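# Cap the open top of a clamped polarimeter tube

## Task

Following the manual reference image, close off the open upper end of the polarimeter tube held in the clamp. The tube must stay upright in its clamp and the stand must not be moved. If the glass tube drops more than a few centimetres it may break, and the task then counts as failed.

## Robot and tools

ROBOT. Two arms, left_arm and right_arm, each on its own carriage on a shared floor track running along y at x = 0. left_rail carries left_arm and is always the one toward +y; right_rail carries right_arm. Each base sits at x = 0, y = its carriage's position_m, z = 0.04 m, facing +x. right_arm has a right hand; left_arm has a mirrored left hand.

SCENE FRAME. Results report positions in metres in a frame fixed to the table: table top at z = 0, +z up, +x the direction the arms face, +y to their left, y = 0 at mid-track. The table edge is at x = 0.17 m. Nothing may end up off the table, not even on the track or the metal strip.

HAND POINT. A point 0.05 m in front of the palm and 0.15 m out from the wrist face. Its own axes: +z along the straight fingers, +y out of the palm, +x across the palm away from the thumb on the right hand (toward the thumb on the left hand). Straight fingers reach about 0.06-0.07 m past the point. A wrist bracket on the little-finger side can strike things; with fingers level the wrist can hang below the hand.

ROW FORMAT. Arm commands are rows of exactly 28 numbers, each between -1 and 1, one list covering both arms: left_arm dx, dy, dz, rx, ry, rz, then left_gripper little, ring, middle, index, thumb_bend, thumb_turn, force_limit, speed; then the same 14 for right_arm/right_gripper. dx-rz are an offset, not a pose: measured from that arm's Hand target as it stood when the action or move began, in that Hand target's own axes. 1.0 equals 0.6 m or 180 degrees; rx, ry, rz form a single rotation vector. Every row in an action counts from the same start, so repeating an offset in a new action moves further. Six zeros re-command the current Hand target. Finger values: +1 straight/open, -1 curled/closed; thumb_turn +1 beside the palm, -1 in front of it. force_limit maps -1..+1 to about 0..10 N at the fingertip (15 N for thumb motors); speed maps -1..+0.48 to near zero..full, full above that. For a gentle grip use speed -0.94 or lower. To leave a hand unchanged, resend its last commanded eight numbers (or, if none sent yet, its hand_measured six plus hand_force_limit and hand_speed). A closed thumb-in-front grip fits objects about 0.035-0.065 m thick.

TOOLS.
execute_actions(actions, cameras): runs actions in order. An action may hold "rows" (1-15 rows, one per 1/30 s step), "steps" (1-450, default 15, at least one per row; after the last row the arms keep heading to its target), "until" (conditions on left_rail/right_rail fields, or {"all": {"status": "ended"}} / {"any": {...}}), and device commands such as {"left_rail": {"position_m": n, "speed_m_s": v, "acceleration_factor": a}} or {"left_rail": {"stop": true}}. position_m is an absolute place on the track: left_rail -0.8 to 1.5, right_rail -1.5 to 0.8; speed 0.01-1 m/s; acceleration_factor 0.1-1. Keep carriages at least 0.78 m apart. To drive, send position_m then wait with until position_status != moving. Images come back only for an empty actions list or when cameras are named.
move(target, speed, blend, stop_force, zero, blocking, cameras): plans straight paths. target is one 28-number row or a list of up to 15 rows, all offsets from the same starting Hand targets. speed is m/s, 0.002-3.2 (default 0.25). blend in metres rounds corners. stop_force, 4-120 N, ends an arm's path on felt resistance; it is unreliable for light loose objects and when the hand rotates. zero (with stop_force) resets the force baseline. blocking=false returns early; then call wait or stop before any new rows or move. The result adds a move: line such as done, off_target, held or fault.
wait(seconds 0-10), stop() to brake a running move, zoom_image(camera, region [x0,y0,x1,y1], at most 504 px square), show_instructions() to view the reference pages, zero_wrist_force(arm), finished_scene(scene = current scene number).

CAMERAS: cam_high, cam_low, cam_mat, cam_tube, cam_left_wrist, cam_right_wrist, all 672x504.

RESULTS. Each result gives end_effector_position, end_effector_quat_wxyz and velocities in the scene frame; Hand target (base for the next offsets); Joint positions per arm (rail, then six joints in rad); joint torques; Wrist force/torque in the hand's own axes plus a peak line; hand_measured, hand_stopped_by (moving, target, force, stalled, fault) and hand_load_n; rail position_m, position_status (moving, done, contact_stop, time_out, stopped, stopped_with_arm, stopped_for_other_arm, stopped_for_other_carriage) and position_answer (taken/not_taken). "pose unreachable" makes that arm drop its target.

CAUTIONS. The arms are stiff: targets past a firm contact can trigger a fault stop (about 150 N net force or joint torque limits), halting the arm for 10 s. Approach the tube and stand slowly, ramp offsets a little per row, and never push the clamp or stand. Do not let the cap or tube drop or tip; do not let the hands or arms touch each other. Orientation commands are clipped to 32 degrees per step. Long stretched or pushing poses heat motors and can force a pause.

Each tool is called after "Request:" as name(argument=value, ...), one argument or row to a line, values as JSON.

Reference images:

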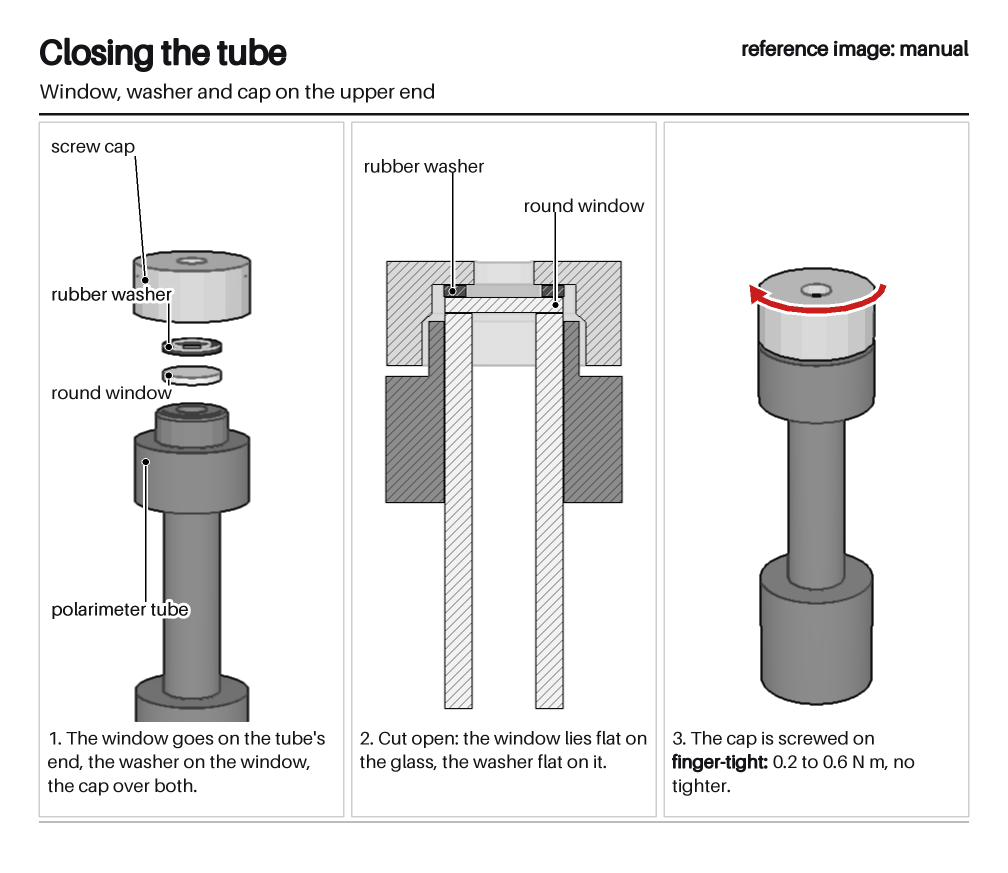

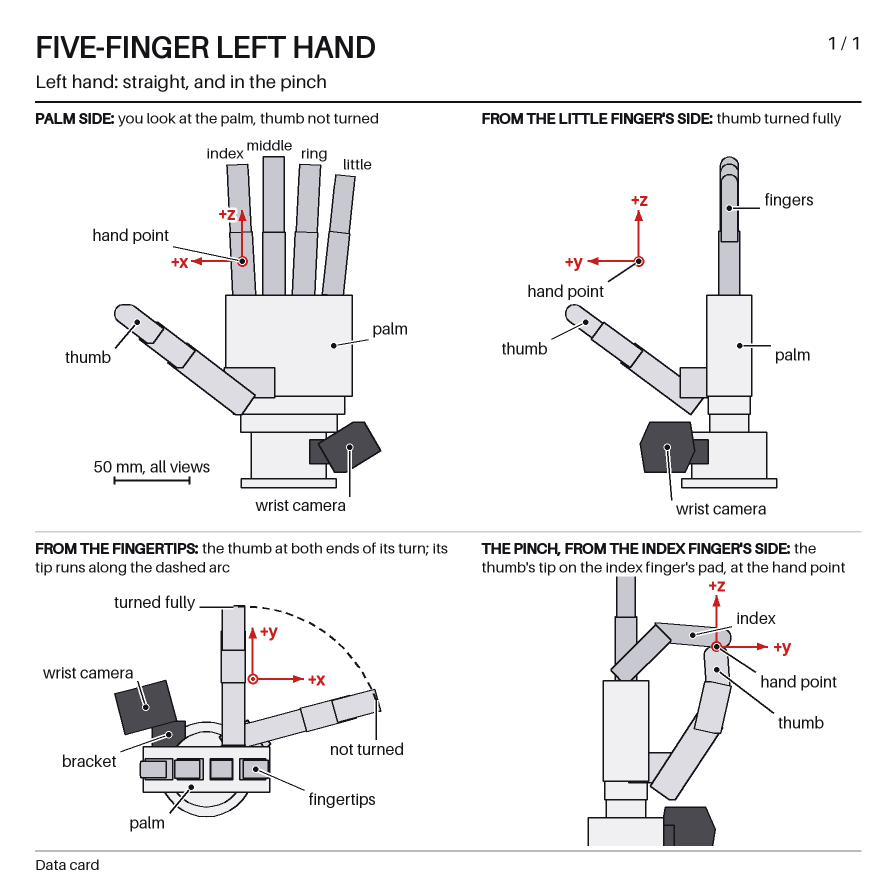

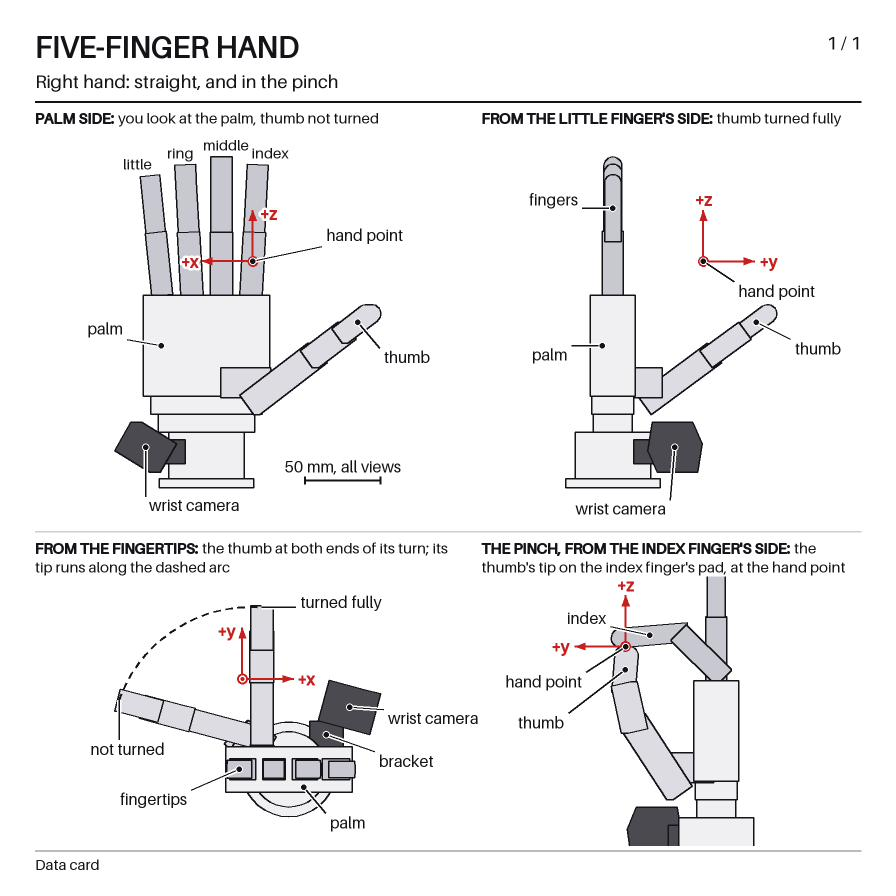

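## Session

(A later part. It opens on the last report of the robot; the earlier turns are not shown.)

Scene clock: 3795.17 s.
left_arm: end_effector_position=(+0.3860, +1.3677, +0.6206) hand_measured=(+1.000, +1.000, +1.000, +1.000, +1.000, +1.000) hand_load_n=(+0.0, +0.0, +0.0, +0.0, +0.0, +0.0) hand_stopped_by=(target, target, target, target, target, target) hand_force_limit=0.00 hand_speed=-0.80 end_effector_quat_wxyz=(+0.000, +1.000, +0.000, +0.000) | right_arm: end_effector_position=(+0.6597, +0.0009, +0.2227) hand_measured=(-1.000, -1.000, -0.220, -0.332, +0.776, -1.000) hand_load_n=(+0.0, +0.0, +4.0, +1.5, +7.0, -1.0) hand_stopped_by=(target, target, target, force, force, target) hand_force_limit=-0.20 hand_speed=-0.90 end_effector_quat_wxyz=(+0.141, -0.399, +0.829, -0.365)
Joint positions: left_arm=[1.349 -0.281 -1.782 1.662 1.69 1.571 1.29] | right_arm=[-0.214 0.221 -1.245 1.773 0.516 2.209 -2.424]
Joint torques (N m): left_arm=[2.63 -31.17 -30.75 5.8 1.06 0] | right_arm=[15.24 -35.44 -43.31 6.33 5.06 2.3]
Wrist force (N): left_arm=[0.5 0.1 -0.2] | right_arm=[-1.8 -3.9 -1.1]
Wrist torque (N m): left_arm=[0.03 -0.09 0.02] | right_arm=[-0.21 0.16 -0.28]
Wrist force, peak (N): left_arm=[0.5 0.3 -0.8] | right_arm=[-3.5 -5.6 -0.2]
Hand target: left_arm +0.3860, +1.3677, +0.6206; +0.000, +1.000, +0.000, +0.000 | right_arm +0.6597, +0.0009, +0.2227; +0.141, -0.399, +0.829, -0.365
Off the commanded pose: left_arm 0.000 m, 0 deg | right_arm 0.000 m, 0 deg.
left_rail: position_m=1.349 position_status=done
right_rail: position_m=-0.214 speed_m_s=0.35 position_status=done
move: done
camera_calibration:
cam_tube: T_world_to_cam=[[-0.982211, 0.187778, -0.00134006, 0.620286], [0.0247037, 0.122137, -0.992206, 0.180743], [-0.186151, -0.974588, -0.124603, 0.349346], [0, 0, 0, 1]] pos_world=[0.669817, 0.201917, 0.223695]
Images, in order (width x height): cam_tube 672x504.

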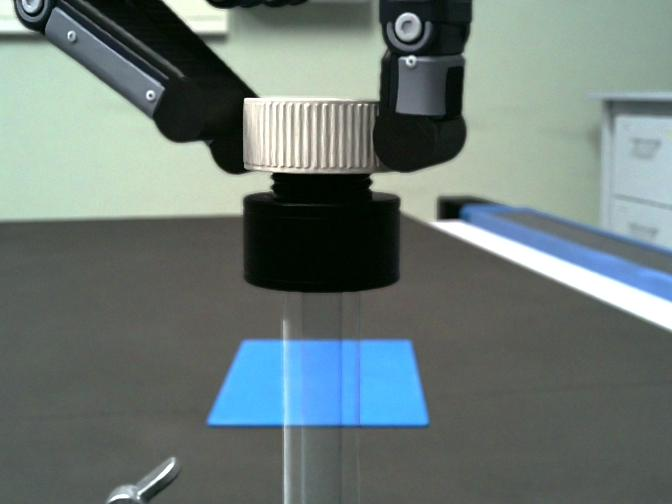

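Request:
execute_actions(
  actions=[],
  cameras=["cam_high","cam_low"],
)

Request:
zoom_image(
  camera="cam_high",
  region=[250, 0, 450, 220],
)

Scene clock: 3813.43 s.
left_arm: end_effector_position=(+0.3860, +1.3677, +0.6206) hand_measured=(+1.000, +1.000, +1.000, +1.000, +1.000, +1.000) hand_load_n=(+0.5, +0.0, +0.0, +0.0, +0.0, +0.0) hand_stopped_by=(target, target, target, target, target, target) hand_force_limit=0.00 hand_speed=-0.80 end_effector_quat_wxyz=(+0.000, +1.000, +0.000, +0.000) | right_arm: end_effector_position=(+0.6597, +0.0009, +0.2227) hand_measured=(-1.000, -1.000, -0.220, -0.332, +0.776, -1.000) hand_load_n=(+0.0, +0.0, +4.0, +1.5, +7.0, -1.0) hand_stopped_by=(target, target, target, force, force, target) hand_force_limit=-0.20 hand_speed=-0.90 end_effector_quat_wxyz=(+0.141, -0.399, +0.829, -0.365)
Joint positions: left_arm=[1.349 -0.281 -1.782 1.662 1.69 1.571 1.29] | right_arm=[-0.214 0.221 -1.245 1.773 0.517 2.209 -2.424]
Joint velocities: within noise
Joint torques (N m): left_arm=[0.09 -29.86 -30.26 5.64 1.47 0.26] | right_arm=[15.4 -36.74 -43.96 6.44 4.33 2.6]
Wrist force (N): left_arm=[0.2 0.1 -0.6] | right_arm=[-1.6 -4.6 -2.3]
Wrist torque (N m): left_arm=[0.05 -0.05 0.00] | right_arm=[-0.13 0.15 -0.26]
Wrist force, peak (N): left_arm=[0.9 0.0 -0.6] | right_arm=[-1.4 -5.0 -2.6]
Hand target: left_arm +0.3860, +1.3677, +0.6206; +0.000, +1.000, +0.000, +0.000 | right_arm +0.6597, +0.0009, +0.2227; +0.141, -0.399, +0.829, -0.365
Off the commanded pose: left_arm 0.000 m, 0 deg | right_arm 0.000 m, 0 deg.
left_rail: position_m=1.349 position_status=done
right_rail: position_m=-0.214 speed_m_s=0.35 position_status=done
Images, in order (width x height): cam_high 672x504, cam_low 672x504.

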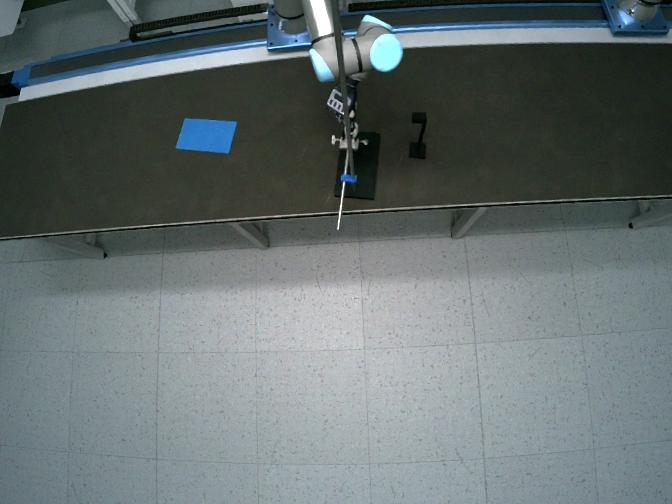

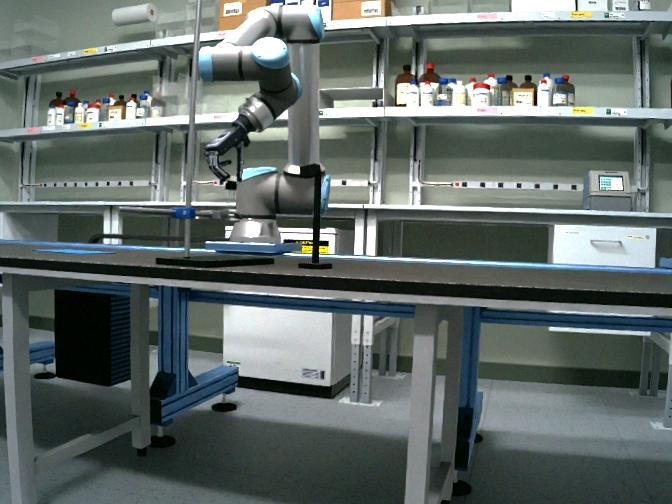

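Scaled by 2.291 from the camera's 672x504 image, which has a finer 960x720 frame.

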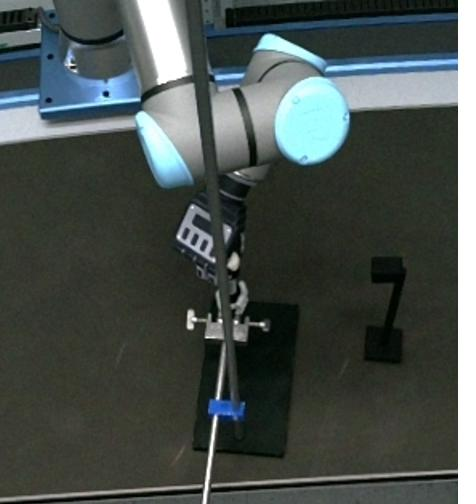

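Request:
move(
  target=[
    [0,0,0,0,0,0,1,1,1,1,1,1,0,-0.8, 0.01395,-0.0033,0.00493,-0.00647,0.0798,0.0772,-1,-1,-0.22,-0.34,0.45,-1,-0.2,-0.9],
  ],
  speed=0.06,
  cameras=["cam_tube"],
)

Request:
zoom_image(
  camera="cam_tube",
  region=[230, 70, 410, 250],
)

Scene clock: 3822.77 s.
left_arm: end_effector_position=(+0.3860, +1.3677, +0.6206) hand_measured=(+1.000, +1.000, +1.000, +1.000, +1.000, +1.000) hand_load_n=(+0.0, +0.5, +0.0, +0.0, +0.0, +0.0) hand_stopped_by=(target, target, target, target, target, target) hand_force_limit=0.00 hand_speed=-0.80 end_effector_quat_wxyz=(+0.000, +1.000, +0.000, +0.000) | right_arm: end_effector_position=(+0.6570, -0.0078, +0.2226) hand_measured=(-1.000, -1.000, -0.220, -0.332, +0.776, -1.000) hand_load_n=(+0.0, +0.0, +4.0, +1.5, +6.5, -1.0) hand_stopped_by=(target, target, target, force, force, target) hand_force_limit=-0.20 hand_speed=-0.90 end_effector_quat_wxyz=(+0.075, -0.249, +0.886, -0.384)
Joint positions: left_arm=[1.349 -0.281 -1.782 1.662 1.69 1.571 1.29] | right_arm=[-0.214 0.255 -1.132 1.679 0.81 2.351 -1.951]
Joint torques (N m): left_arm=[1.3 -32.43 -31.26 5.61 1.67 -0.08] | right_arm=[15.68 -43.65 -41.04 6.63 4.01 2.7]
Wrist force (N): left_arm=[0.2 -0.1 0.0] | right_arm=[-1.8 -5.7 -2.2]
Wrist torque (N m): left_arm=[-0.01 -0.02 0.00] | right_arm=[-0.21 0.20 -0.32]
Wrist force, peak (N): left_arm=[0.5 0.2 -1.1] | right_arm=[-2.9 -6.6 -1.8]
Hand target: left_arm +0.3860, +1.3677, +0.6206; +0.000, +1.000, +0.000, +0.000 | right_arm +0.6570, -0.0078, +0.2226; +0.075, -0.249, +0.886, -0.384
Off the commanded pose: left_arm 0.000 m, 0 deg | right_arm 0.000 m, 0 deg.
left_rail: position_m=1.349 position_status=done
right_rail: position_m=-0.214 speed_m_s=0.35 position_status=done
move: done
camera_calibration:
cam_tube: T_world_to_cam=[[-0.982211, 0.187778, -0.00134006, 0.620286], [0.0247037, 0.122137, -0.992206, 0.180743], [-0.186151, -0.974588, -0.124603, 0.349346], [0, 0, 0, 1]] pos_world=[0.669817, 0.201917, 0.223695]
Images, in order (width x height): cam_tube 672x504.

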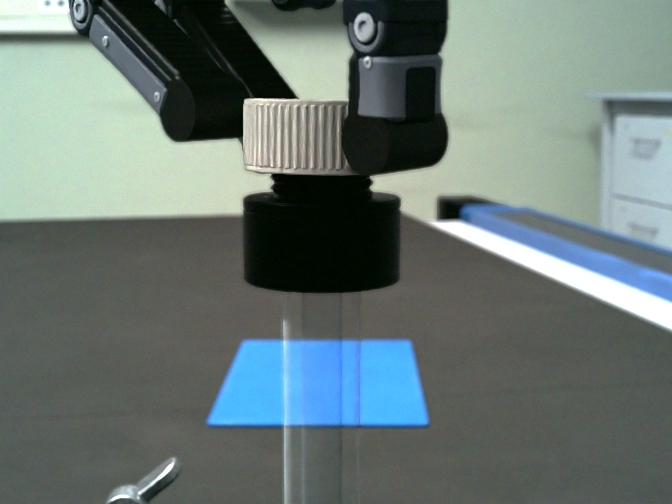

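Scaled by 2.800 from the camera's 672x504 image, which has a finer 960x720 frame.

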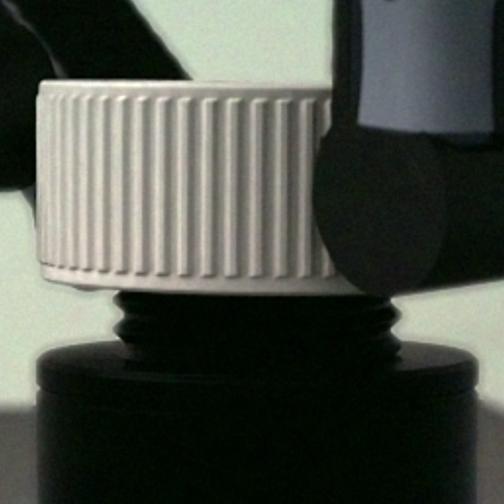

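Request:
execute_actions(
  actions=[
    {"rows": [[0,0,0,0,0,0,1,1,1,1,1,1,0,-0.8, -0.00036,-0.00107,0.00035,0,0,0,-1,-1,-0.22,-0.34,0.45,-1,-0.2,-0.9]], "steps": 25},
    {"rows": [[0,0,0,0,0,0,1,1,1,1,1,1,0,-0.8, 0,0,0,0,0,0,-1,-1,-0.22,-0.34,1,-1,-0.2,-0.8]], "steps": 40},
    {"rows": [[0,0,0,0,0,0,1,1,1,1,1,1,0,-0.8, 0,0,0,0,0,0,-1,-1,0.1,0.1,1,-1,-0.2,-0.7]], "steps": 45},
  ],
  cameras=["cam_tube","cam_low"],
)

Request:
zoom_image(
  camera="cam_tube",
  region=[230, 70, 410, 250],
)

Scene clock: 3837.13 s.
left_arm: end_effector_position=(+0.3860, +1.3677, +0.6206) hand_measured=(+1.000, +1.000, +1.000, +1.000, +1.000, +1.000) hand_load_n=(+0.0, +0.0, +0.0, +0.0, +0.0, +0.0) hand_stopped_by=(target, target, target, target, target, target) hand_force_limit=0.00 hand_speed=-0.80 end_effector_quat_wxyz=(+0.000, +1.000, +0.000, +0.000) | right_arm: end_effector_position=(+0.6575, -0.0082, +0.2229) hand_measured=(-1.000, -1.000, +0.100, +0.100, +1.000, -1.000) hand_load_n=(+0.0, +0.0, +0.0, +0.0, +0.0, +0.0) hand_stopped_by=(target, target, target, target, target, target) hand_force_limit=-0.20 hand_speed=-0.70 end_effector_quat_wxyz=(+0.075, -0.249, +0.886, -0.384)
Joint positions: left_arm=[1.349 -0.281 -1.782 1.662 1.69 1.571 1.29] | right_arm=[-0.215 0.255 -1.132 1.678 0.81 2.351 -1.952]
Joint torques (N m): left_arm=[0.22 -30.78 -31.7 5.83 1.72 -0.04] | right_arm=[0.67 -64.09 -42.97 5.95 0.76 -2.91]
Wrist force (N): left_arm=[0.3 0.1 -0.6] | right_arm=[-0.9 0.1 -0.4]
Wrist torque (N m): left_arm=[0.05 -0.06 0.00] | right_arm=[-0.10 0.11 0.04]
Wrist force, peak (N): left_arm=[0.6 0.4 -0.9] | right_arm=[-1.4 -6.4 -2.8]
Hand target: left_arm +0.3860, +1.3677, +0.6206; +0.000, +1.000, +0.000, +0.000 | right_arm +0.6575, -0.0082, +0.2229; +0.075, -0.249, +0.886, -0.384
Off the commanded pose: left_arm 0.000 m, 0 deg | right_arm 0.000 m, 0 deg.
left_rail: position_m=1.349 position_status=done
right_rail: position_m=-0.215 position_m_goal=-0.214 speed_m_s=0.35 position_status=done
camera_calibration:
cam_tube: T_world_to_cam=[[-0.982211, 0.187778, -0.00134006, 0.620286], [0.0247037, 0.122137, -0.992206, 0.180743], [-0.186151, -0.974588, -0.124603, 0.349346], [0, 0, 0, 1]] pos_world=[0.669817, 0.201917, 0.223695]
Images, in order (width x height): cam_low 672x504, cam_tube 672x504.

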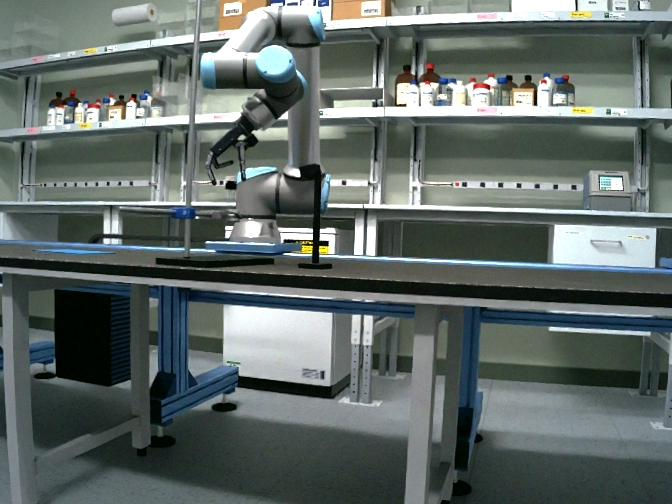

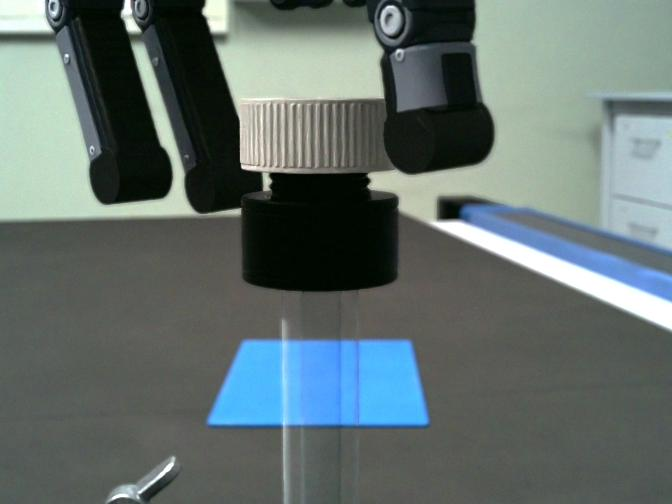

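Scaled by 2.800 from the camera's 672x504 image, which has a finer 960x720 frame.

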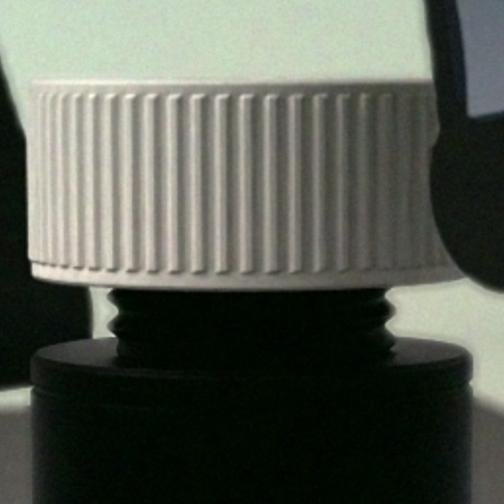

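Request:
move(
  target=[
    [0,0,0,0,0,0,1,1,1,1,1,1,0,-0.8, 0.00456,-0.05626,-0.05444,0,0,0,-1,-1,0.1,0.1,1,-1,-0.2,-0.7],
    [0,0,0,0,0,0,1,1,1,1,1,1,0,-0.8, 0.00456,-0.05626,-0.05444,0.0111,-0.01288,0.0143,-1,-1,0.1,0.1,1,-1,-0.2,-0.7],
  ],
  speed=0.08,
  cameras=["cam_tube"],
)

Request:
move(
  target=[
    [0,0,0,0,0,0,1,1,1,1,1,1,0,-0.8, -0.01962,0.02564,-0.02847,0,-0.24767,-0.223,-1,-1,0.1,0.1,1,-1,-0.2,-0.7],
    [0,0,0,0,0,0,1,1,1,1,1,1,0,-0.8, 0.00336,0.05074,-0.05635,0,-0.49533,-0.446,-1,-1,0.1,0.1,1,-1,-0.2,-0.7],
    [0,0,0,0,0,0,1,1,1,1,1,1,0,-0.8, 0.04733,0.04996,-0.05548,0,-0.743,-0.669,-1,-1,0.1,0.1,1,-1,-0.2,-0.7],
  ],
  speed=0.25,
  blend=[0.01,0.01,0],
  cameras=["cam_tube"],
)

Request:
zoom_image(
  camera="cam_tube",
  region=[230, 70, 410, 250],
)

Scene clock: 3866.70 s.
left_arm: end_effector_position=(+0.3860, +1.3677, +0.6206) hand_measured=(+1.000, +1.000, +1.000, +1.000, +1.000, +1.000) hand_load_n=(+0.0, +0.0, +0.0, +0.0, +0.0, -0.5) hand_stopped_by=(target, target, target, target, target, target) hand_force_limit=0.00 hand_speed=-0.80 end_effector_quat_wxyz=(+0.000, +1.000, +0.000, +0.000) | right_arm: end_effector_position=(+0.6575, -0.0082, +0.2699) hand_measured=(-1.000, -1.000, +0.100, +0.100, +1.000, -1.000) hand_load_n=(+0.0, +0.0, +0.0, +0.0, +0.0, +0.0) hand_stopped_by=(target, target, target, target, target, target) hand_force_limit=-0.20 hand_speed=-0.70 end_effector_quat_wxyz=(+0.106, -0.235, +0.883, -0.392)
Joint positions: left_arm=[1.349 -0.281 -1.782 1.662 1.69 1.571 1.29] | right_arm=[-0.215 0.261 -1.194 1.673 0.811 2.37 -1.949]
Joint torques (N m): left_arm=[-0.07 -28.64 -30.25 6.02 1.06 -0.39] | right_arm=[14.87 -76.11 -27.71 1.09 5.74 -1.69]
Wrist force (N): left_arm=[0.4 -0.2 -0.5] | right_arm=[-0.5 0.1 -0.5]
Wrist torque (N m): left_arm=[0.00 -0.07 0.02] | right_arm=[-0.10 0.07 -0.15]
Wrist force, peak (N): left_arm=[0.8 -0.2 -0.8] | right_arm=[-1.3 0.8 -0.6]
Hand target: left_arm +0.3860, +1.3677, +0.6206; +0.000, +1.000, +0.000, +0.000 | right_arm +0.6575, -0.0082, +0.2699; +0.106, -0.235, +0.883, -0.392
Off the commanded pose: left_arm 0.000 m, 0 deg | right_arm 0.000 m, 0 deg.
left_rail: position_m=1.349 position_status=done
right_rail: position_m=-0.215 position_m_goal=-0.214 speed_m_s=0.35 position_status=done
move: done
camera_calibration:
cam_tube: T_world_to_cam=[[-0.982211, 0.187778, -0.00134006, 0.620286], [0.0247037, 0.122137, -0.992206, 0.180743], [-0.186151, -0.974588, -0.124603, 0.349346], [0, 0, 0, 1]] pos_world=[0.669817, 0.201917, 0.223695]
Images, in order (width x height): cam_tube 672x504.

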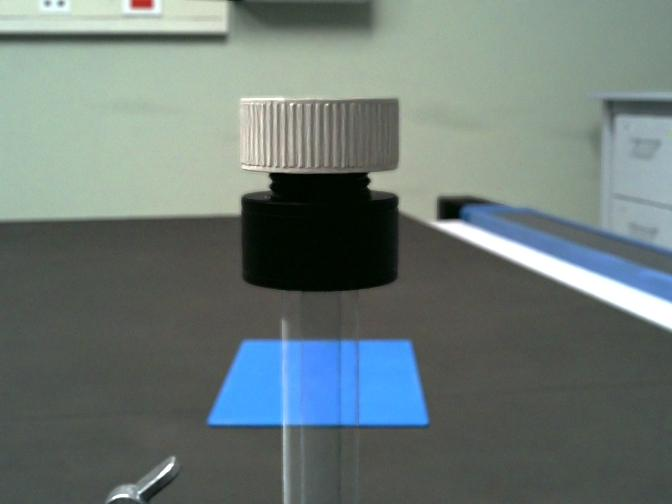

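Scene clock: 3873.73 s.
left_arm: end_effector_position=(+0.3860, +1.3677, +0.6206) hand_measured=(+1.000, +1.000, +1.000, +1.000, +1.000, +1.000) hand_load_n=(+0.0, +0.0, +0.0, +0.0, -0.5, +0.0) hand_stopped_by=(target, target, target, target, target, target) hand_force_limit=0.00 hand_speed=-0.80 end_effector_quat_wxyz=(+0.000, +1.000, +0.000, +0.000) | right_arm: end_effector_position=(+0.6106, +0.0165, +0.2699) hand_measured=(-1.000, -1.000, +0.100, +0.100, +1.000, -1.000) hand_load_n=(+0.0, +0.0, +0.0, +0.0, +0.0, +0.0) hand_stopped_by=(target, target, target, target, target, target) hand_force_limit=-0.20 hand_speed=-0.70 end_effector_quat_wxyz=(-0.394, +0.882, +0.236, -0.104)
Joint positions: left_arm=[1.349 -0.281 -1.782 1.662 1.69 1.571 1.29] | right_arm=[-0.215 -0.092 -1.013 1.589 1.562 0.916 -5.524]
Joint torques (N m): left_arm=[0.6 -31.24 -31.17 5.91 1.46 0.18] | right_arm=[15.38 -54.29 -44.13 7.85 3.11 -2.89]
Wrist force (N): left_arm=[0.2 -0.1 -0.5] | right_arm=[-0.7 0.8 -0.5]
Wrist torque (N m): left_arm=[0.02 -0.05 0.00] | right_arm=[0.03 0.11 0.08]
Wrist force, peak (N): left_arm=[0.8 0.0 -0.7] | right_arm=[-1.4 0.7 -0.6]
Hand target: left_arm +0.3860, +1.3677, +0.6206; +0.000, +1.000, +0.000, +0.000 | right_arm +0.6106, +0.0165, +0.2699; -0.394, +0.882, +0.236, -0.104
Off the commanded pose: left_arm 0.000 m, 0 deg | right_arm 0.000 m, 0 deg.
left_rail: position_m=1.349 position_status=done
right_rail: position_m=-0.215 position_m_goal=-0.214 speed_m_s=0.35 position_status=done
move: done
camera_calibration:
cam_tube: T_world_to_cam=[[-0.982211, 0.187778, -0.00134006, 0.620286], [0.0247037, 0.122137, -0.992206, 0.180743], [-0.186151, -0.974588, -0.124603, 0.349346], [0, 0, 0, 1]] pos_world=[0.669817, 0.201917, 0.223695]
Images, in order (width x height): cam_tube 672x504.

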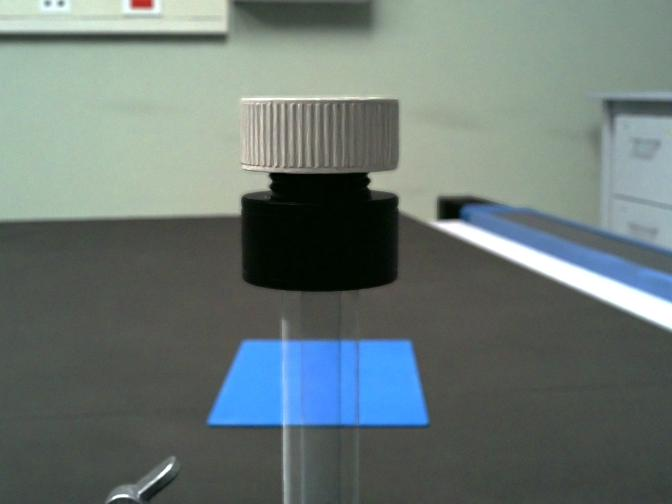

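Scaled by 2.800 from the camera's 672x504 image, which has a finer 960x720 frame.

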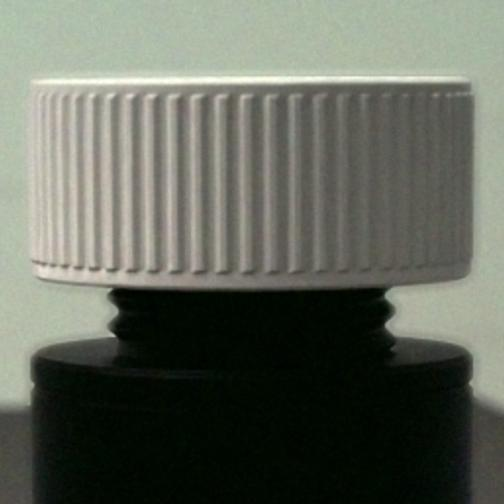

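Request:
move(
  target=[
    [0,0,0,0,0,0,1,1,1,1,1,1,0,-0.8, 0,0.03715,0.03345,0,0,0,-1,-1,0.1,0.1,1,-1,-0.2,-0.7],
    [0,0,0,0,0,0,1,1,1,1,1,1,0,-0.8, 0,0.05486,0.04939,0,0,0,-1,-1,0.1,0.1,1,-1,-0.2,-0.7],
  ],
  speed=[0.06,0.02],
  stop_force=4,
)

Request:
execute_actions(
  actions=[
    {"rows": [[0,0,0,0,0,0,1,1,1,1,1,1,0,-0.8, 0,0,0,0,0,0,-1,-1,-0.22,-0.33,1,-1,-0.6,-0.8]], "steps": 75},
    {"rows": [[0,0,0,0,0,0,1,1,1,1,1,1,0,-0.8, 0,0,0,0,0,0,-1,-1,-0.22,-0.33,0.45,-1,-0.1,-0.88]], "steps": 90},
  ],
  cameras=["cam_tube"],
)

Request:
zoom_image(
  camera="cam_tube",
  region=[230, 70, 410, 250],
)

Scene clock: 3883.70 s.
left_arm: end_effector_position=(+0.3860, +1.3677, +0.6206) hand_measured=(+1.000, +1.000, +1.000, +1.000, +1.000, +1.000) hand_load_n=(+0.0, +0.0, +0.0, +0.0, +0.0, +0.0) hand_stopped_by=(target, target, target, target, target, target) hand_force_limit=0.00 hand_speed=-0.80 end_effector_quat_wxyz=(+0.000, +1.000, +0.000, +0.000) | right_arm: end_effector_position=(+0.6106, +0.0166, +0.2256) hand_measured=(-1.000, -1.000, +0.100, +0.100, +1.000, -1.000) hand_load_n=(+0.0, +0.0, +0.0, +0.0, +0.0, +0.0) hand_stopped_by=(target, target, target, target, target, target) hand_force_limit=-0.20 hand_speed=-0.70 end_effector_quat_wxyz=(-0.394, +0.882, +0.236, -0.104)
Joint positions: left_arm=[1.349 -0.281 -1.782 1.662 1.69 1.571 1.29] | right_arm=[-0.215 -0.092 -0.971 1.612 1.498 0.916 -5.525]
Joint torques (N m): left_arm=[-0.96 -30.44 -31.36 5.77 1.37 -0.01] | right_arm=[13 -55.73 -23.3 1.79 -3.73 1.63]
Wrist force (N): left_arm=[0.7 -0.2 -0.4] | right_arm=[-0.8 0.3 0.0]
Wrist torque (N m): left_arm=[-0.01 -0.12 0.04] | right_arm=[-0.07 0.10 0.08]
Wrist force, peak (N): left_arm=[0.6 -0.1 -1.1] | right_arm=[-1.3 0.2 -1.0]
Hand target: left_arm +0.3860, +1.3677, +0.6206; +0.000, +1.000, +0.000, +0.000 | right_arm +0.6106, +0.0166, +0.2256; -0.394, +0.882, +0.236, -0.104
Off the commanded pose: left_arm 0.000 m, 0 deg | right_arm 0.000 m, 0 deg.
left_rail: position_m=1.349 position_status=done
right_rail: position_m=-0.215 position_m_goal=-0.214 speed_m_s=0.35 position_status=done
move: done

Scene clock: 3889.40 s.
left_arm: end_effector_position=(+0.3860, +1.3677, +0.6206) hand_measured=(+1.000, +1.000, +1.000, +1.000, +1.000, +1.000) hand_load_n=(+0.0, +0.0, +0.0, +0.0, +0.0, +0.0) hand_stopped_by=(target, target, target, target, target, target) hand_force_limit=0.00 hand_speed=-0.80 end_effector_quat_wxyz=(+0.000, +1.000, +0.000, +0.000) | right_arm: end_effector_position=(+0.6106, +0.0166, +0.2256) hand_measured=(-1.000, -1.000, -0.220, -0.328, +0.782, -1.000) hand_load_n=(+0.0, +0.0, +2.0, +3.0, +7.0, -0.5) hand_stopped_by=(target, target, target, force, force, target) hand_force_limit=-0.10 hand_speed=-0.88 end_effector_quat_wxyz=(-0.394, +0.882, +0.236, -0.104)
Joint positions: left_arm=[1.349 -0.281 -1.782 1.662 1.69 1.571 1.29] | right_arm=[-0.215 -0.092 -0.971 1.612 1.498 0.916 -5.525]
Joint torques (N m): left_arm=[1.32 -32.62 -30.4 5.88 1.32 -0.09] | right_arm=[-2.41 -58.91 -33.5 4.85 -4.12 1.73]
Wrist force (N): left_arm=[0.3 0.2 -0.2] | right_arm=[-1.0 0.0 0.2]
Wrist torque (N m): left_arm=[0.06 -0.05 0.00] | right_arm=[-0.05 0.08 0.09]
Wrist force, peak (N): left_arm=[0.7 0.4 -0.9] | right_arm=[-1.5 -0.6 2.4]
Hand target: left_arm +0.3860, +1.3677, +0.6206; +0.000, +1.000, +0.000, +0.000 | right_arm +0.6106, +0.0166, +0.2256; -0.394, +0.882, +0.236, -0.104
Off the commanded pose: left_arm 0.000 m, 0 deg | right_arm 0.000 m, 0 deg.
left_rail: position_m=1.349 position_status=done
right_rail: position_m=-0.215 position_m_goal=-0.214 speed_m_s=0.35 position_status=done
camera_calibration:
cam_tube: T_world_to_cam=[[-0.982211, 0.187778, -0.00134006, 0.620286], [0.0247037, 0.122137, -0.992206, 0.180743], [-0.186151, -0.974588, -0.124603, 0.349346], [0, 0, 0, 1]] pos_world=[0.669817, 0.201917, 0.223695]
Images, in order (width x height): cam_tube 672x504.

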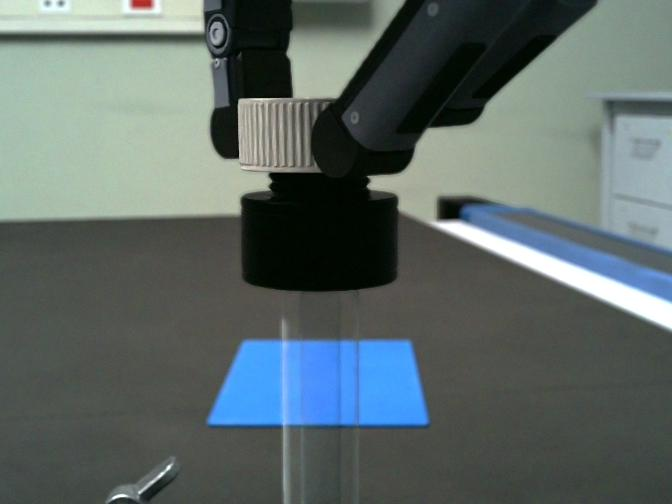

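Scaled by 2.800 from the camera's 672x504 image, which has a finer 960x720 frame.

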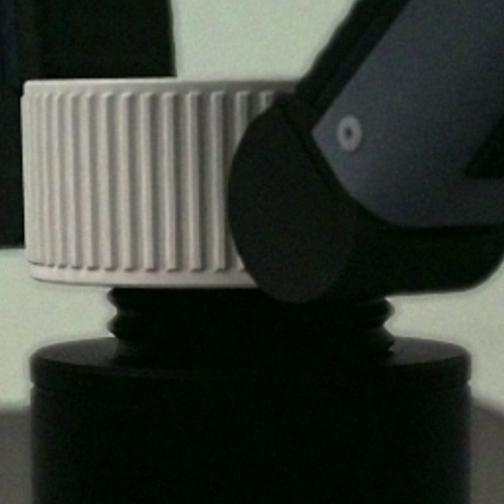

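Request:
move(
  target=[
    [0,0,0,0,0,0,1,1,1,1,1,1,0,-0.8, 0.01425,-0.00378,0.00453,0,0.08256,0.07433,-1,-1,-0.22,-0.33,0.45,-1,-0.1,-0.88],
    [0,0,0,0,0,0,1,1,1,1,1,1,0,-0.8, 0.02963,-0.00407,0.00515,0,0.16511,0.14867,-1,-1,-0.22,-0.33,0.45,-1,-0.1,-0.88],
    [0,0,0,0,0,0,1,1,1,1,1,1,0,-0.8, 0.04432,-0.0008,0.00185,0,0.24767,0.223,-1,-1,-0.22,-0.33,0.45,-1,-0.1,-0.88],
    [0,0,0,0,0,0,1,1,1,1,1,1,0,-0.8, 0.05652,0.00563,-0.00495,0,0.33022,0.29733,-1,-1,-0.22,-0.33,0.45,-1,-0.1,-0.88],
  ],
  speed=0.09,
  blend=[0.004,0.004,0.004,0],
  cameras=["cam_tube"],
)

Request:
zoom_image(
  camera="cam_tube",
  region=[230, 70, 410, 250],
)

Scene clock: 3927.47 s.
left_arm: end_effector_position=(+0.3860, +1.3677, +0.6206) hand_measured=(+1.000, +1.000, +1.000, +1.000, +1.000, +1.000) hand_load_n=(+0.0, +0.0, +0.0, +0.0, +0.0, +0.0) hand_stopped_by=(target, target, target, target, target, target) hand_force_limit=0.00 hand_speed=-0.80 end_effector_quat_wxyz=(+0.000, +1.000, +0.000, +0.000) | right_arm: end_effector_position=(+0.6423, +0.0296, +0.2252) hand_measured=(-1.000, -1.000, -0.220, -0.328, +0.782, -1.000) hand_load_n=(+0.0, +0.0, +1.0, +2.5, +7.5, -2.0) hand_stopped_by=(target, target, target, force, force, target) hand_force_limit=-0.10 hand_speed=-0.88 end_effector_quat_wxyz=(-0.370, +0.827, -0.387, +0.172)
Joint positions: left_arm=[1.349 -0.281 -1.782 1.662 1.69 1.571 1.29] | right_arm=[-0.214 -0.104 -1.354 1.902 0.363 1.006 -3.744]
Joint torques (N m): left_arm=[-2.58 -29.02 -31.24 6.02 1.16 0.33] | right_arm=[20.32 -64.5 -29.12 -0.46 2.24 2.98]
Wrist force (N): left_arm=[0.7 -0.2 0.0] | right_arm=[0.9 2.8 -1.3]
Wrist torque (N m): left_arm=[-0.01 -0.10 0.04] | right_arm=[-0.07 0.07 -0.19]
Wrist force, peak (N): left_arm=[0.8 -0.1 -0.8] | right_arm=[0.1 3.1 -1.2]
Hand target: left_arm +0.3860, +1.3677, +0.6206; +0.000, +1.000, +0.000, +0.000 | right_arm +0.6423, +0.0296, +0.2252; -0.370, +0.827, -0.387, +0.173
Off the commanded pose: left_arm 0.000 m, 0 deg | right_arm 0.000 m, 0 deg.
left_rail: position_m=1.349 position_status=done
right_rail: position_m=-0.214 speed_m_s=0.35 position_status=done
move: done
camera_calibration:
cam_tube: T_world_to_cam=[[-0.982211, 0.187778, -0.00134006, 0.620286], [0.0247037, 0.122137, -0.992206, 0.180743], [-0.186151, -0.974588, -0.124603, 0.349346], [0, 0, 0, 1]] pos_world=[0.669817, 0.201917, 0.223695]
Images, in order (width x height): cam_tube 672x504.

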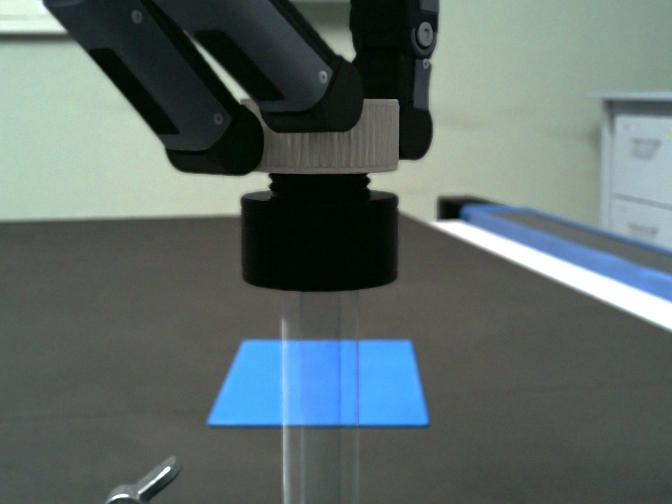

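Scaled by 2.800 from the camera's 672x504 image, which has a finer 960x720 frame.

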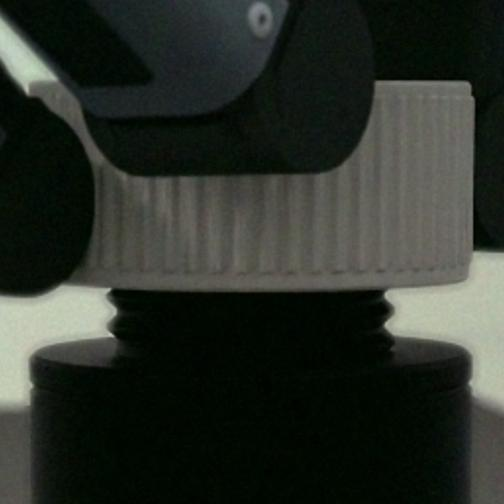

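Request:
move(
  target=[
    [0,0,0,0,0,0,1,1,1,1,1,1,0,-0.8, 0.01491,-0.00305,0.00372,0,0.08256,0.07433,-1,-1,-0.22,-0.33,0.45,-1,-0.1,-0.88],
    [0,0,0,0,0,0,1,1,1,1,1,1,0,-0.8, 0.03027,-0.0033,0.0043,0,0.16511,0.14867,-1,-1,-0.22,-0.33,0.45,-1,-0.1,-0.88],
    [0,0,0,0,0,0,1,1,1,1,1,1,0,-0.8, 0.04491,0,0.00098,0,0.24767,0.223,-1,-1,-0.22,-0.33,0.45,-1,-0.1,-0.88],
    [0,0,0,0,0,0,1,1,1,1,1,1,0,-0.8, 0.0571,0.00645,-0.00587,0,0.33022,0.29733,-1,-1,-0.22,-0.33,0.45,-1,-0.1,-0.88],
  ],
  speed=0.09,
  blend=[0.004,0.004,0.004,0],
  cameras=["cam_tube"],
)

Request:
zoom_image(
  camera="cam_tube",
  region=[230, 70, 410, 250],
)

Scene clock: 3962.03 s.
left_arm: end_effector_position=(+0.3860, +1.3677, +0.6206) hand_measured=(+1.000, +1.000, +1.000, +1.000, +1.000, +1.000) hand_load_n=(+0.0, +0.0, +0.5, +0.0, +0.0, +0.0) hand_stopped_by=(target, target, target, target, target, target) hand_force_limit=0.00 hand_speed=-0.80 end_effector_quat_wxyz=(+0.000, +1.000, +0.000, +0.000) | right_arm: end_effector_position=(+0.6602, +0.0000, +0.2246) hand_measured=(-1.000, -1.000, -0.220, -0.328, +0.782, -1.000) hand_load_n=(+0.0, +0.0, +1.0, +2.5, +7.0, -1.5) hand_stopped_by=(target, target, target, force, force, target) hand_force_limit=-0.10 hand_speed=-0.88 end_effector_quat_wxyz=(+0.173, -0.385, +0.829, -0.368)
Joint positions: left_arm=[1.349 -0.281 -1.782 1.662 1.69 1.571 1.29] | right_arm=[-0.214 0.216 -1.277 1.813 0.439 2.2 -2.424]
Joint torques (N m): left_arm=[-0.57 -33.44 -30.76 5.66 1.43 -0.07] | right_arm=[14.73 -34.25 -47.59 5.2 4.93 2.36]
Wrist force (N): left_arm=[0.3 0.3 -0.8] | right_arm=[-0.6 -0.4 -3.8]
Wrist torque (N m): left_arm=[0.10 -0.08 0.00] | right_arm=[-0.14 0.22 -0.24]
Wrist force, peak (N): left_arm=[0.5 0.2 -1.0] | right_arm=[-0.4 -0.4 -3.9]
Hand target: left_arm +0.3860, +1.3677, +0.6206; +0.000, +1.000, +0.000, +0.000 | right_arm +0.6602, +0.0000, +0.2246; +0.173, -0.385, +0.829, -0.368
Off the commanded pose: left_arm 0.000 m, 0 deg | right_arm 0.000 m, 0 deg.
left_rail: position_m=1.349 position_status=done
right_rail: position_m=-0.214 speed_m_s=0.35 position_status=done
move: done
camera_calibration:
cam_tube: T_world_to_cam=[[-0.982211, 0.187778, -0.00134006, 0.620286], [0.0247037, 0.122137, -0.992206, 0.180743], [-0.186151, -0.974588, -0.124603, 0.349346], [0, 0, 0, 1]] pos_world=[0.669817, 0.201917, 0.223695]
Images, in order (width x height): cam_tube 672x504.

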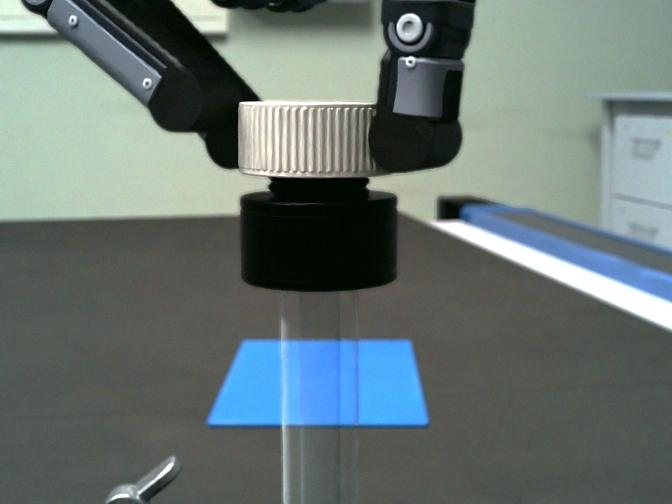

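Scaled by 2.800 from the camera's 672x504 image, which has a finer 960x720 frame.

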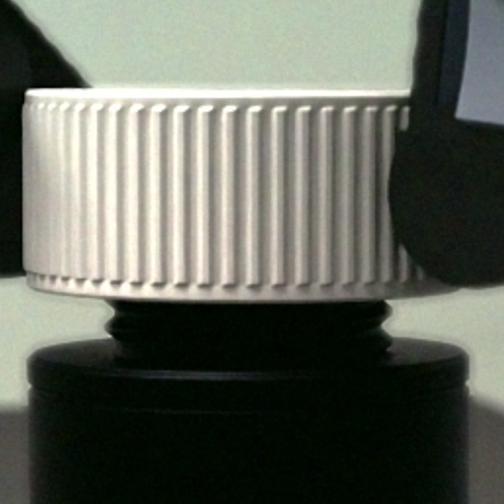

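Request:
execute_actions(
  actions=[
    {"rows": [[0,0,0,0,0,0,1,1,1,1,1,1,0,-0.8, 0,0,0,0,0,0,-1,-1,-0.22,-0.33,1,-1,-0.2,-0.8]], "steps": 40},
    {"rows": [[0,0,0,0,0,0,1,1,1,1,1,1,0,-0.8, 0,0,0,0,0,0,-1,-1,0.1,0.1,1,-1,-0.2,-0.7]], "steps": 45},
  ],
)

Request:
move(
  target=[
    [0,0,0,0,0,0,1,1,1,1,1,1,0,-0.8, 0,-0.05573,-0.05018,0,0,0,-1,-1,0.1,0.1,1,-1,-0.2,-0.7],
  ],
  speed=0.08,
)

Request:
move(
  target=[
    [0,0,0,0,0,0,1,1,1,1,1,1,0,-0.8, -0.02112,0.02677,-0.02973,0,-0.24767,-0.223,-1,-1,0.1,0.1,1,-1,-0.2,-0.7],
    [0,0,0,0,0,0,1,1,1,1,1,1,0,-0.8, 0.00272,0.05185,-0.05758,0,-0.49533,-0.446,-1,-1,0.1,0.1,1,-1,-0.2,-0.7],
    [0,0,0,0,0,0,1,1,1,1,1,1,0,-0.8, 0.03283,0.05453,-0.06055,0,-0.66044,-0.59467,-1,-1,0.1,0.1,1,-1,-0.2,-0.7],
  ],
  speed=0.25,
  blend=[0.01,0.01,0],
  cameras=["cam_tube"],
)

Request:
zoom_image(
  camera="cam_tube",
  region=[230, 70, 410, 250],
)

Scene clock: 3982.97 s.
left_arm: end_effector_position=(+0.3860, +1.3677, +0.6206) hand_measured=(+1.000, +1.000, +1.000, +1.000, +1.000, +1.000) hand_load_n=(+0.0, +0.0, +0.0, +0.0, +0.0, +0.0) hand_stopped_by=(target, target, target, target, target, target) hand_force_limit=0.00 hand_speed=-0.80 end_effector_quat_wxyz=(+0.000, +1.000, +0.000, +0.000) | right_arm: end_effector_position=(+0.6602, +0.0000, +0.2246) hand_measured=(-1.000, -1.000, +0.100, +0.100, +1.000, -1.000) hand_load_n=(+0.0, +0.0, +0.0, +0.0, +0.0, +0.0) hand_stopped_by=(target, target, target, target, target, target) hand_force_limit=-0.20 hand_speed=-0.70 end_effector_quat_wxyz=(+0.173, -0.385, +0.829, -0.368)
Joint positions: left_arm=[1.349 -0.281 -1.782 1.662 1.69 1.571 1.29] | right_arm=[-0.214 0.216 -1.277 1.813 0.439 2.2 -2.423]
Joint torques (N m): left_arm=[-0.68 -30.88 -31.61 5.95 1.89 -0.03] | right_arm=[15.85 -45.52 -44.57 5.44 4.04 2.33]
Wrist force (N): left_arm=[0.3 0.1 0.1] | right_arm=[-0.8 0.5 -0.6]
Wrist torque (N m): left_arm=[0.02 -0.04 0.00] | right_arm=[-0.02 0.12 -0.19]
Wrist force, peak (N): left_arm=[0.8 0.2 -1.0] | right_arm=[-0.3 -0.1 -4.3]
Hand target: left_arm +0.3860, +1.3677, +0.6206; +0.000, +1.000, +0.000, +0.000 | right_arm +0.6602, +0.0000, +0.2246; +0.173, -0.385, +0.829, -0.368
Off the commanded pose: left_arm 0.000 m, 0 deg | right_arm 0.000 m, 0 deg.
left_rail: position_m=1.349 position_status=done
right_rail: position_m=-0.214 speed_m_s=0.35 position_status=done

Scene clock: 3984.07 s.
left_arm: end_effector_position=(+0.3860, +1.3677, +0.6206) hand_measured=(+1.000, +1.000, +1.000, +1.000, +1.000, +1.000) hand_load_n=(+0.0, +0.0, +0.0, +0.0, +0.0, +0.0) hand_stopped_by=(target, target, target, target, target, target) hand_force_limit=0.00 hand_speed=-0.80 end_effector_quat_wxyz=(+0.000, +1.000, +0.000, +0.000) | right_arm: end_effector_position=(+0.6602, -0.0001, +0.2694) hand_measured=(-1.000, -1.000, +0.100, +0.100, +1.000, -1.000) hand_load_n=(+0.5, +0.0, +0.0, +0.0, +0.0, +0.0) hand_stopped_by=(target, target, target, target, target, target) hand_force_limit=-0.20 hand_speed=-0.70 end_effector_quat_wxyz=(+0.173, -0.385, +0.829, -0.368)
Joint positions: left_arm=[1.349 -0.281 -1.782 1.662 1.69 1.571 1.29] | right_arm=[-0.214 0.216 -1.313 1.772 0.516 2.2 -2.423]
Joint torques (N m): left_arm=[-0.08 -27.89 -30.51 5.95 1.5 -0.06] | right_arm=[-11.62 -65.2 -47.96 5.33 -1.62 0.37]
Wrist force (N): left_arm=[0.7 -0.1 -0.3] | right_arm=[-1.3 0.8 -0.4]
Wrist torque (N m): left_arm=[0.02 -0.13 0.03] | right_arm=[0.02 0.20 -0.18]
Wrist force, peak (N): left_arm=[0.4 0.3 -0.9] | right_arm=[-1.9 -0.1 -0.6]
Hand target: left_arm +0.3860, +1.3677, +0.6206; +0.000, +1.000, +0.000, +0.000 | right_arm +0.6602, -0.0001, +0.2696; +0.173, -0.385, +0.829, -0.368
Off the commanded pose: left_arm 0.000 m, 0 deg | right_arm 0.000 m, 0 deg.
left_rail: position_m=1.349 position_status=done
right_rail: position_m=-0.214 speed_m_s=0.35 position_status=done
move: done

Scene clock: 3990.40 s.
left_arm: end_effector_position=(+0.3860, +1.3677, +0.6206) hand_measured=(+1.000, +1.000, +1.000, +1.000, +1.000, +1.000) hand_load_n=(+0.0, +0.0, +0.0, +0.0, +0.0, +0.0) hand_stopped_by=(target, target, target, target, target, target) hand_force_limit=0.00 hand_speed=-0.80 end_effector_quat_wxyz=(+0.000, +1.000, +0.000, +0.000) | right_arm: end_effector_position=(+0.6101, +0.0163, +0.2696) hand_measured=(-1.000, -1.000, +0.100, +0.100, +1.000, -1.000) hand_load_n=(+0.0, +0.0, +0.0, +0.0, +0.0, +0.0) hand_stopped_by=(target, target, target, target, target, target) hand_force_limit=-0.20 hand_speed=-0.70 end_effector_quat_wxyz=(-0.394, +0.882, +0.236, -0.104)
Joint positions: left_arm=[1.349 -0.281 -1.782 1.662 1.69 1.571 1.29] | right_arm=[-0.214 -0.093 -1.013 1.591 1.562 0.916 -5.525]
Joint torques (N m): left_arm=[0.18 -31.05 -30.4 5.51 1.73 -0.03] | right_arm=[13.64 -53.75 -44.8 7.2 2.96 -3.19]
Wrist force (N): left_arm=[0.4 -0.1 -0.5] | right_arm=[-0.8 0.1 -0.4]
Wrist torque (N m): left_arm=[0.02 -0.07 0.02] | right_arm=[-0.08 0.12 0.04]
Wrist force, peak (N): left_arm=[0.6 0.2 -0.9] | right_arm=[-1.4 0.4 -0.8]
Hand target: left_arm +0.3860, +1.3677, +0.6206; +0.000, +1.000, +0.000, +0.000 | right_arm +0.6101, +0.0163, +0.2696; -0.394, +0.882, +0.236, -0.104
Off the commanded pose: left_arm 0.000 m, 0 deg | right_arm 0.000 m, 0 deg.
left_rail: position_m=1.349 position_status=done
right_rail: position_m=-0.214 speed_m_s=0.35 position_status=done
move: done
camera_calibration:
cam_tube: T_world_to_cam=[[-0.982211, 0.187778, -0.00134006, 0.620286], [0.0247037, 0.122137, -0.992206, 0.180743], [-0.186151, -0.974588, -0.124603, 0.349346], [0, 0, 0, 1]] pos_world=[0.669817, 0.201917, 0.223695]
Images, in order (width x height): cam_tube 672x504.

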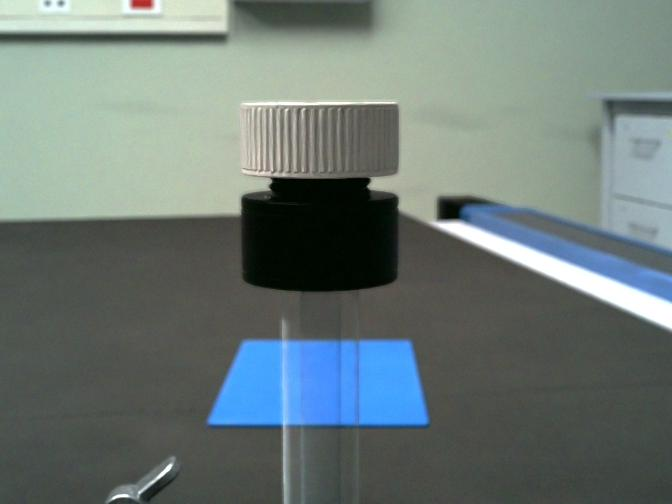

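Scaled by 2.800 from the camera's 672x504 image, which has a finer 960x720 frame.

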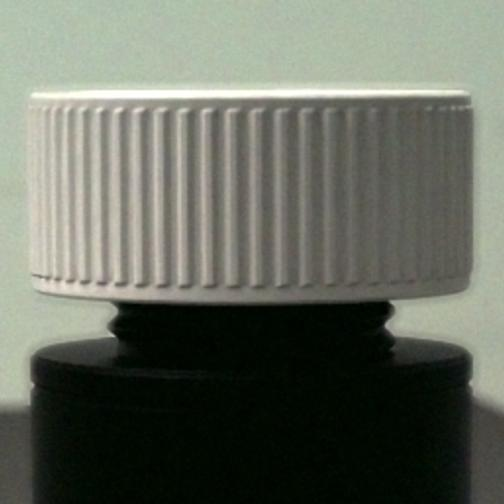

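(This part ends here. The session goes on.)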